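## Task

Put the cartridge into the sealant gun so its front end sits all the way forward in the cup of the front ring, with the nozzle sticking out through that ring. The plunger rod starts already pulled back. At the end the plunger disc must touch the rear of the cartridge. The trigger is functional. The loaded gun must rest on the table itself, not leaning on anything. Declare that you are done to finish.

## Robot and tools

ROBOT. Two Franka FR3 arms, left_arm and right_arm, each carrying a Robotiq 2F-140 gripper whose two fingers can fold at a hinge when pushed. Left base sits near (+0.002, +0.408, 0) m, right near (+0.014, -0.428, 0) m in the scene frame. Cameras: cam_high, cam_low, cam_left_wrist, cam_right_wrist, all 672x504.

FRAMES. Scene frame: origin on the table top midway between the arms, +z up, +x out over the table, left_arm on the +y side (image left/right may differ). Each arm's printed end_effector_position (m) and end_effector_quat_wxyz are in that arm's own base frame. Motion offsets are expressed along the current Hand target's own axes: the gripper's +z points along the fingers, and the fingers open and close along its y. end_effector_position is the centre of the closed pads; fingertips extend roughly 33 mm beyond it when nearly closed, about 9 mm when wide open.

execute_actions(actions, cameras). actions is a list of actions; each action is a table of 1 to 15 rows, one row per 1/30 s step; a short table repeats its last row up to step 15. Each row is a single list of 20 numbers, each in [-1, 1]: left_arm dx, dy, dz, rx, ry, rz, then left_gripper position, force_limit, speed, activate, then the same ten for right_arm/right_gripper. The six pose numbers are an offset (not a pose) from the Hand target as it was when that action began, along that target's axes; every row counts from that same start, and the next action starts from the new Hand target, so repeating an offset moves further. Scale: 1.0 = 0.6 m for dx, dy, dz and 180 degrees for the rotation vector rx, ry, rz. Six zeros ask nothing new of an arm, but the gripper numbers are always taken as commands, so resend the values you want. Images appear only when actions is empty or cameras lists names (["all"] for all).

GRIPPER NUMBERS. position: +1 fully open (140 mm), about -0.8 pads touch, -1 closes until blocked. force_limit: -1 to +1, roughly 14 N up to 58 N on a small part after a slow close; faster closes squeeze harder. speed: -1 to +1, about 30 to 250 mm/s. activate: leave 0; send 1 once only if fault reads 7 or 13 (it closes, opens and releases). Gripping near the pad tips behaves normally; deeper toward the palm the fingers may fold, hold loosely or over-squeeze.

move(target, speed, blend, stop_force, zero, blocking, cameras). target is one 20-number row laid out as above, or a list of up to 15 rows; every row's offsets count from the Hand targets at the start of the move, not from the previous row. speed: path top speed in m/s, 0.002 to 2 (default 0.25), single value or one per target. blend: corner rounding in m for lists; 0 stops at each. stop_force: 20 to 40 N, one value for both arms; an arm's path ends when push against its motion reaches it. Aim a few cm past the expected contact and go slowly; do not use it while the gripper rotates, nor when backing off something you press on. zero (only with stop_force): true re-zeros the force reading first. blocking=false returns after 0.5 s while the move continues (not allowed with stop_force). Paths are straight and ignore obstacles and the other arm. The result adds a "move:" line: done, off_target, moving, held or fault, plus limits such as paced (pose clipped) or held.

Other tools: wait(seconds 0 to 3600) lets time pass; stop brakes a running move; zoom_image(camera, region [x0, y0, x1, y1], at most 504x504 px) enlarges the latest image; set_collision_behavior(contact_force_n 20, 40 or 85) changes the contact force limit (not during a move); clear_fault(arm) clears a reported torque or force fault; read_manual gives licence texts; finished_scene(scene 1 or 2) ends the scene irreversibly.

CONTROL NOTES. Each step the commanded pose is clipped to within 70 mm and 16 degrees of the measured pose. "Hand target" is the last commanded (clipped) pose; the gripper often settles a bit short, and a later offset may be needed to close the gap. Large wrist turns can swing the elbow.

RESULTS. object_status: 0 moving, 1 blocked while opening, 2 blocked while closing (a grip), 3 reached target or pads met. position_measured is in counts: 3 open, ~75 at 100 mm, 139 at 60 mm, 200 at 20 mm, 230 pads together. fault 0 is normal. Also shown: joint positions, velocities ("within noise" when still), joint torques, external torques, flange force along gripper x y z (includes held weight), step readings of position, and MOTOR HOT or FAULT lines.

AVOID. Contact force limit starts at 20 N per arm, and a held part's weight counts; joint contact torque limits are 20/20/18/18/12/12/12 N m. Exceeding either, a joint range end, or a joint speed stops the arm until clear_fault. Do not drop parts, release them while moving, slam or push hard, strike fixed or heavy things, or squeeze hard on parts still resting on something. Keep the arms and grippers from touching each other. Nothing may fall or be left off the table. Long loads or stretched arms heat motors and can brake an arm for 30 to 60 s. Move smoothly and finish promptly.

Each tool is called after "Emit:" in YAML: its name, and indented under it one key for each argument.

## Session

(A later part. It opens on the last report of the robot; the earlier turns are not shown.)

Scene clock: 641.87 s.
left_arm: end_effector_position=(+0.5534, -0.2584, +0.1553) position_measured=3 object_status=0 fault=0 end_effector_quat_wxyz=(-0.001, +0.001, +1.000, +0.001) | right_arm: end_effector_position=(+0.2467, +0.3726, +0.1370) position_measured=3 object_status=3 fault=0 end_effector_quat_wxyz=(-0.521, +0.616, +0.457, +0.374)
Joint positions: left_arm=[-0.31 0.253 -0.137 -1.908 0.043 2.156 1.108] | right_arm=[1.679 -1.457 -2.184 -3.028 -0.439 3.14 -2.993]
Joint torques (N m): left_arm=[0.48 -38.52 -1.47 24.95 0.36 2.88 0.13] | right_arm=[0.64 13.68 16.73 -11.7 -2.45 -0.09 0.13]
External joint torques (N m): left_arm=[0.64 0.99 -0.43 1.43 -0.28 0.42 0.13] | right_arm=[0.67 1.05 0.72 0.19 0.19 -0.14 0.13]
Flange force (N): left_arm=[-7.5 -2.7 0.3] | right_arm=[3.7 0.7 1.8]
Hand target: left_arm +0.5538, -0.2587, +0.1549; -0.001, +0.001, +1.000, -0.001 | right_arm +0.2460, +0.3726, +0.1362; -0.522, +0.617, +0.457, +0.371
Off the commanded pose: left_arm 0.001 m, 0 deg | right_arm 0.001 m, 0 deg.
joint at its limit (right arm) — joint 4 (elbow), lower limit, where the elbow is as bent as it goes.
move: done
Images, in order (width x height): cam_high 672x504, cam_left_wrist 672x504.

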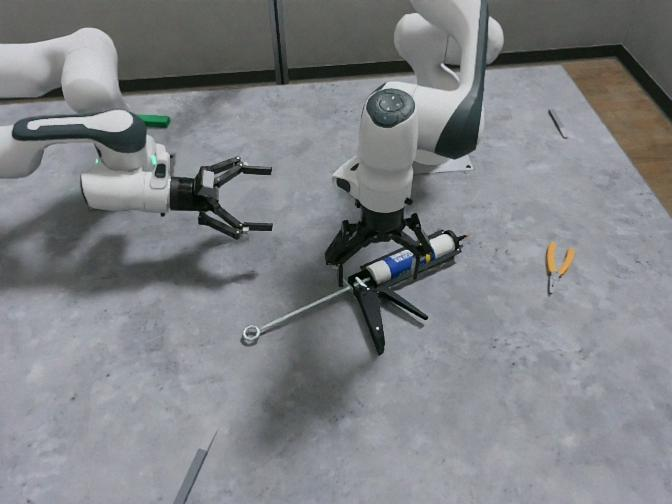

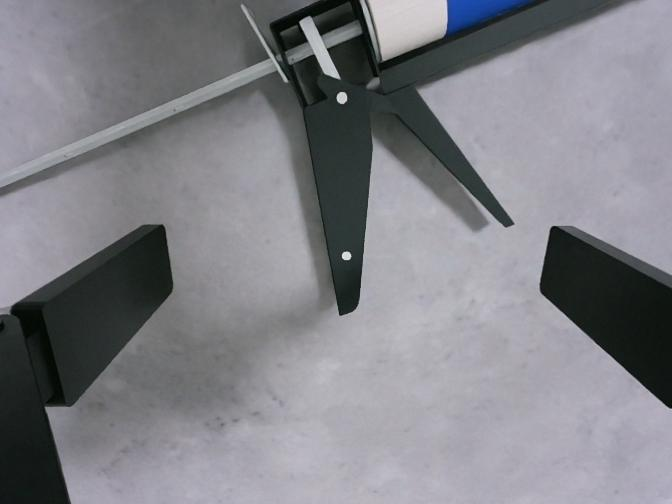

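Emit:
move:
  target:
    - [-0.024,0.063,0.08,0,0,-0.111,1,-0.5,-1,0,0,0,0,0,0,0,1,-0.5,-0.5,0]
    - [-0.024,0.063,0.198,0,0,-0.111,1,-0.5,-1,0,0,0,0,0,0,0,1,-0.5,-0.5,0]
    - [-0.024,0.063,0.198,0,0,-0.111,0.1,-0.5,-1,0,0,0,0,0,0,0,1,-0.5,-0.5,0]
  cameras: ["cam_left_wrist","cam_high"]
  speed: 0.12

Scene clock: 663.23 s.
left_arm: end_effector_position=(+0.5740, -0.2238, +0.0424) position_measured=117 object_status=0 fault=0 end_effector_quat_wxyz=(+0.006, -0.171, +0.985, -0.005) | right_arm: end_effector_position=(+0.2467, +0.3726, +0.1370) position_measured=3 object_status=3 fault=0 end_effector_quat_wxyz=(-0.521, +0.616, +0.457, +0.374)
Joint positions: left_arm=[-0.334 0.418 -0.038 -1.986 0.02 2.42 0.844] | right_arm=[1.679 -1.457 -2.184 -3.028 -0.439 3.14 -2.993]
Joint torques (N m): left_arm=[0.15 -37.49 0 19.02 0.24 1.39 -0.16] | right_arm=[0.64 13.59 16.7 -11.68 -2.46 -0.07 0.16]
External joint torques (N m): left_arm=[0.22 5.06 0.23 -2.28 -0.27 -1.13 -0.16] | right_arm=[0.58 0.94 0.65 0.3 0.19 -0.11 0.16]
Flange force (N): left_arm=[-3.8 -3.1 7.3] | right_arm=[3.4 1.0 1.7]
Hand target: left_arm +0.5682, -0.2210, +0.0361; -0.001, -0.172, +0.985, +0.000 | right_arm +0.2460, +0.3726, +0.1362; -0.522, +0.617, +0.457, +0.371
Off the commanded pose: left_arm 0.009 m, 1 deg | right_arm 0.001 m, 0 deg.
joint at its limit (right arm) — joint 4 (elbow), lower limit, where the elbow is as bent as it goes.
move: off_target (left_arm)
Images, in order (width x height): cam_high 672x504, cam_left_wrist 672x504.

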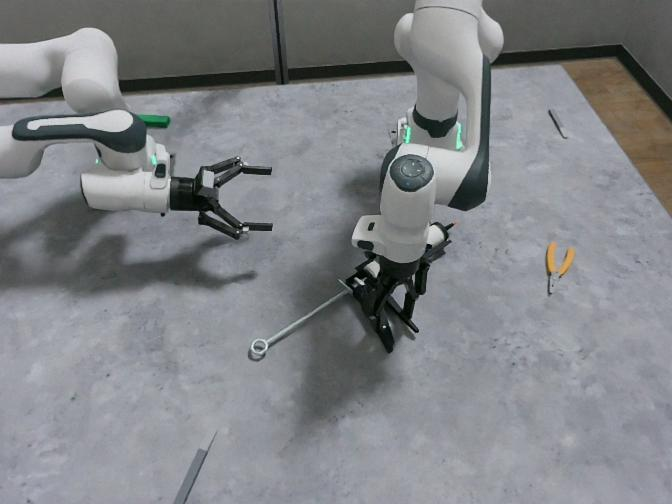

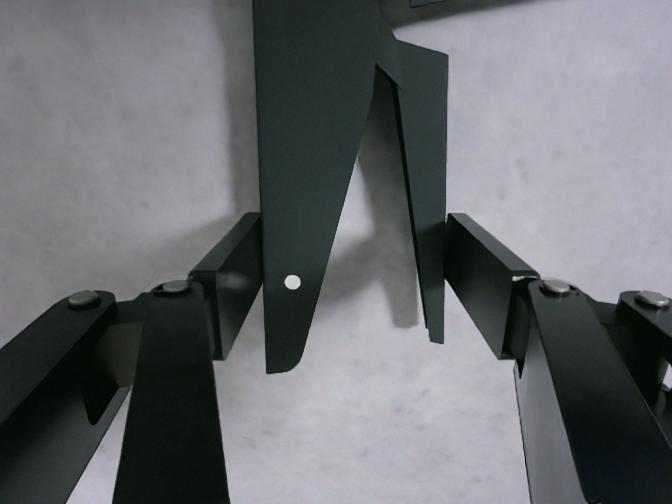

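Emit:
move:
  target:
    - [0,0,-0.005,0,0,0,0.1,-0.5,-1,0,0,0,0,0,0,0,1,-0.5,-0.5,0]
    - [0,0,-0.008,0,0,0,-0.8,-0.3,-1,0,0,0,0,0,0,0,1,-0.5,-0.5,0]
  cameras: ["cam_left_wrist","cam_high"]
  speed: 0.05

Scene clock: 671.63 s.
left_arm: end_effector_position=(+0.5733, -0.2228, +0.0453) position_measured=154 object_status=0 fault=0 end_effector_quat_wxyz=(+0.006, -0.171, +0.985, -0.004) | right_arm: end_effector_position=(+0.2467, +0.3726, +0.1370) position_measured=3 object_status=3 fault=0 end_effector_quat_wxyz=(-0.521, +0.616, +0.457, +0.374)
Joint positions: left_arm=[-0.334 0.412 -0.037 -1.987 0.02 2.413 0.844] | right_arm=[1.679 -1.457 -2.184 -3.028 -0.439 3.14 -2.993]
Joint torques (N m): left_arm=[0.11 -38.66 -0.39 20.25 0.32 1.63 -0.14] | right_arm=[0.7 13.68 16.7 -11.59 -2.45 -0.08 0.19]
External joint torques (N m): left_arm=[0.01 3.77 -0.32 -1.14 -0.19 -0.89 -0.14] | right_arm=[0.67 1.02 0.68 0.37 0.19 -0.12 0.19]
Flange force (N): left_arm=[-4.4 -4.2 5.2] | right_arm=[3.6 1.2 2.1]
Hand target: left_arm +0.5682, -0.2210, +0.0409; -0.001, -0.172, +0.985, +0.000 | right_arm +0.2460, +0.3726, +0.1362; -0.522, +0.617, +0.457, +0.371
Off the commanded pose: left_arm 0.007 m, 1 deg | right_arm 0.001 m, 0 deg.
joint at its limit (right arm) — joint 4 (elbow), lower limit, where the elbow is as bent as it goes.
move: off_target (left_arm); target 2's new numbers were sent with left_arm's hand 0.004 m and 1 deg from that target
Images, in order (width x height): cam_high 672x504, cam_left_wrist 672x504.

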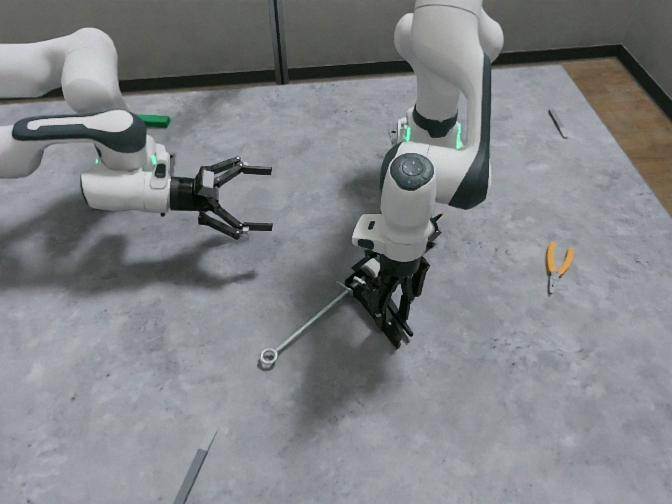

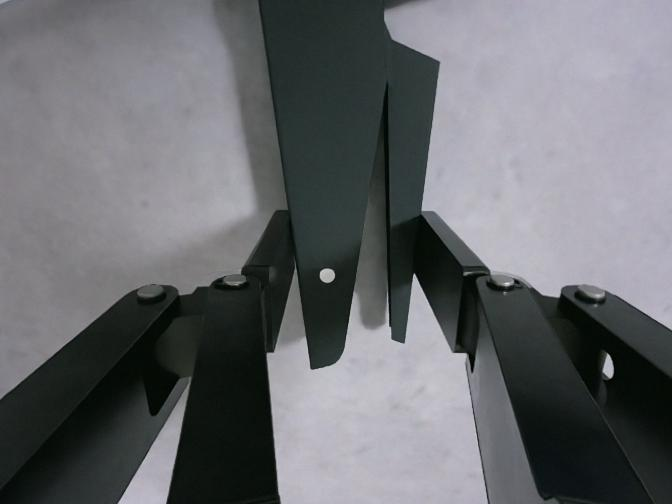

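Emit:
move:
  target:
    - [0,0,0,0,0,0,0.3,-0.3,-0.5,0,0,0,0,0,0,0,1,-0.5,-0.5,0]
    - [0,0,-0.001,0,0,0,-0.8,-0.3,-0.7,0,0,0,0,0,0,0,1,-0.5,-0.5,0]
    - [0,0,0,0,0,0,0.3,-0.3,-0.5,0,0,0,0,0,0,0,1,-0.5,-0.5,0]
    - [0,0,-0.001,0,0,0,-0.8,-0.3,-0.7,0,0,0,0,0,0,0,1,-0.5,-0.5,0]
  cameras: ["cam_left_wrist"]

Emit:
move:
  target:
    - [0,0,0,0,0,0,1,-0.3,-0.5,0,0,0,0,0,0,0,1,-0.5,-0.5,0]
    - [0.18,0,-0.25,0,0,0,1,-0.3,-0.5,0,0,0,0,0,0,0,1,-0.5,-0.5,0]
  cameras: ["cam_left_wrist","cam_high"]

Emit:
zoom_image:
  camera: "cam_left_wrist"
  region: [150, 0, 450, 250]

Scene clock: 694.00 s.
left_arm: end_effector_position=(+0.5691, -0.2205, +0.0416) position_measured=112 object_status=2 fault=0 end_effector_quat_wxyz=(+0.000, -0.172, +0.985, -0.001) | right_arm: end_effector_position=(+0.2467, +0.3726, +0.1370) position_measured=3 object_status=3 fault=0 end_effector_quat_wxyz=(-0.521, +0.616, +0.457, +0.374)
Joint positions: left_arm=[-0.335 0.415 -0.036 -1.99 0.02 2.405 0.844] | right_arm=[1.679 -1.457 -2.184 -3.028 -0.439 3.14 -2.993]
Joint torques (N m): left_arm=[-0.21 -41.28 -0.88 22.26 0.1 2.32 -0.15] | right_arm=[0.73 13.61 16.7 -11.61 -2.46 -0.08 0.2]
External joint torques (N m): left_arm=[-0.28 1.09 -0.81 1.04 -0.41 -0.15 -0.15] | right_arm=[0.74 0.96 0.68 0.31 0.18 -0.14 0.2]
Flange force (N): left_arm=[-4.9 -5.3 1.4] | right_arm=[3.7 1.2 2.5]
Hand target: left_arm +0.5682, -0.2210, +0.0415; -0.001, -0.172, +0.985, +0.000 | right_arm +0.2460, +0.3726, +0.1362; -0.522, +0.617, +0.457, +0.371
Off the commanded pose: left_arm 0.001 m, 0 deg | right_arm 0.001 m, 0 deg.
joint at its limit (right arm) — joint 4 (elbow), lower limit, where the elbow is as bent as it goes.
move: done

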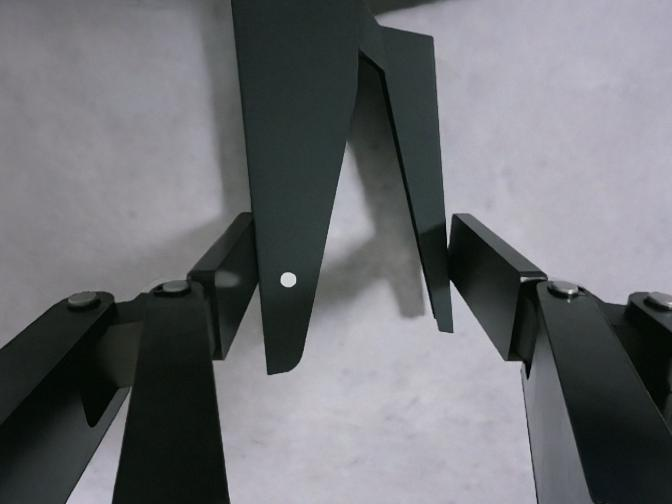

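Scene clock: 696.90 s.
left_arm: end_effector_position=(+0.4685, -0.2573, +0.1922) position_measured=3 object_status=3 fault=0 end_effector_quat_wxyz=(+0.002, -0.168, +0.986, +0.000) | right_arm: end_effector_position=(+0.2467, +0.3726, +0.1370) position_measured=3 object_status=3 fault=0 end_effector_quat_wxyz=(-0.521, +0.616, +0.457, +0.374)
Joint positions: left_arm=[-0.408 -0.013 -0.095 -2.159 0.001 2.149 0.729] | right_arm=[1.679 -1.457 -2.184 -3.028 -0.439 3.14 -2.993]
Joint velocities: left_arm=[0 -0.001 0 0 0.001 -0.001 -0.005] | right_arm=[within noise]
Joint torques (N m): left_arm=[0.08 -30.23 -0.54 24.98 0.12 2.41 -0.22] | right_arm=[0.69 13.68 16.81 -11.7 -2.46 -0.1 0.12]
External joint torques (N m): left_arm=[0.04 0.67 -0.61 1.38 -0.51 -0.08 -0.22] | right_arm=[0.68 1.02 0.82 0.21 0.18 -0.15 0.12]
Flange force (N): left_arm=[-3.8 -5.6 -1.4] | right_arm=[4.0 0.9 1.9]
Hand target: left_arm +0.4668, -0.2575, +0.1916; -0.001, -0.172, +0.985, +0.000 | right_arm +0.2460, +0.3726, +0.1362; -0.522, +0.617, +0.457, +0.371
Off the commanded pose: left_arm 0.002 m, 1 deg | right_arm 0.001 m, 0 deg.
joint at its limit (right arm) — joint 4 (elbow), lower limit, where the elbow is as bent as it goes.
move: done
Images, in order (width x height): cam_high 672x504, cam_left_wrist 672x504.

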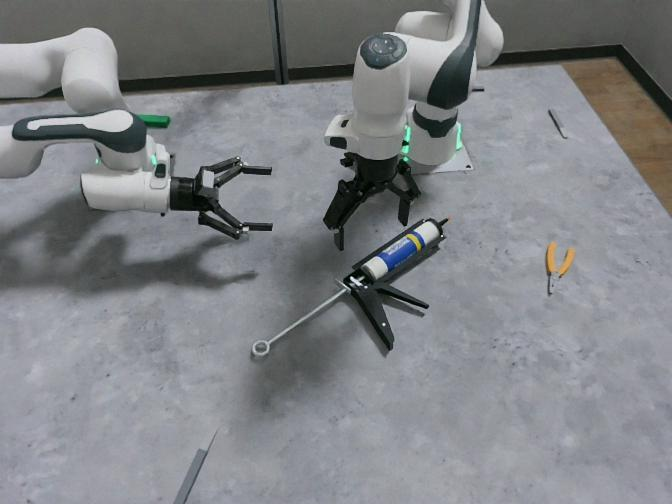

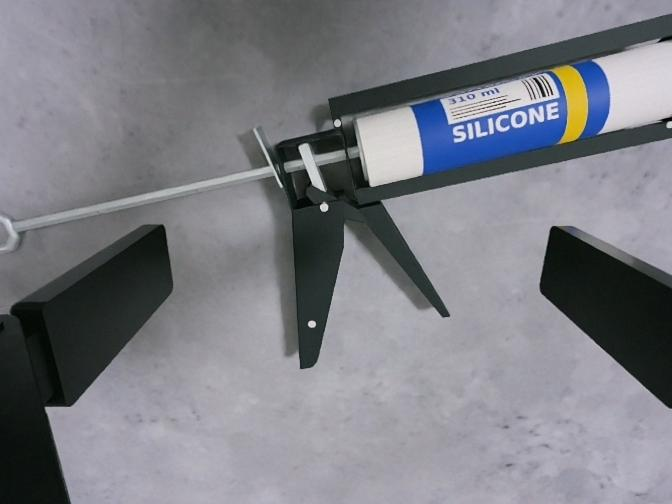

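Scaled by 1.680 from the camera's image (finer frame: 960x720).

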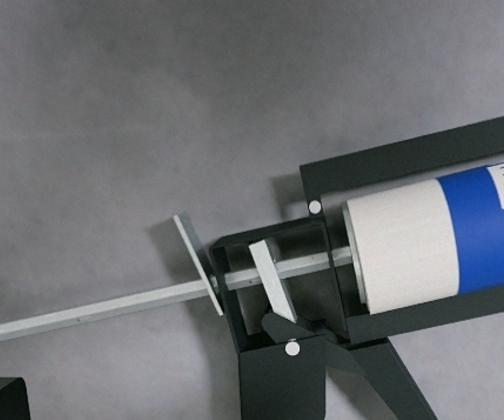

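Emit:
zoom_image:
  camera: "cam_high"
  region: [330, 200, 460, 360]

Scaled by 3.150 from the camera's image (finer frame: 960x720).

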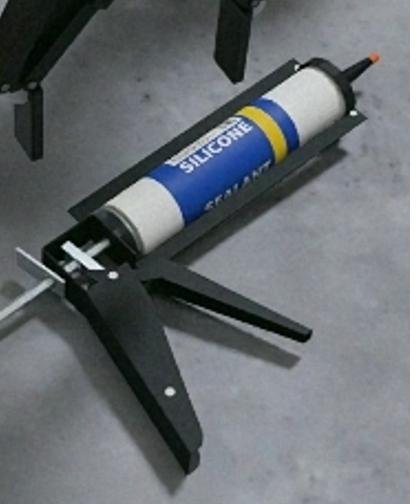

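Emit:
finished_scene:
  scene: 1

The scene is finished: the task was done.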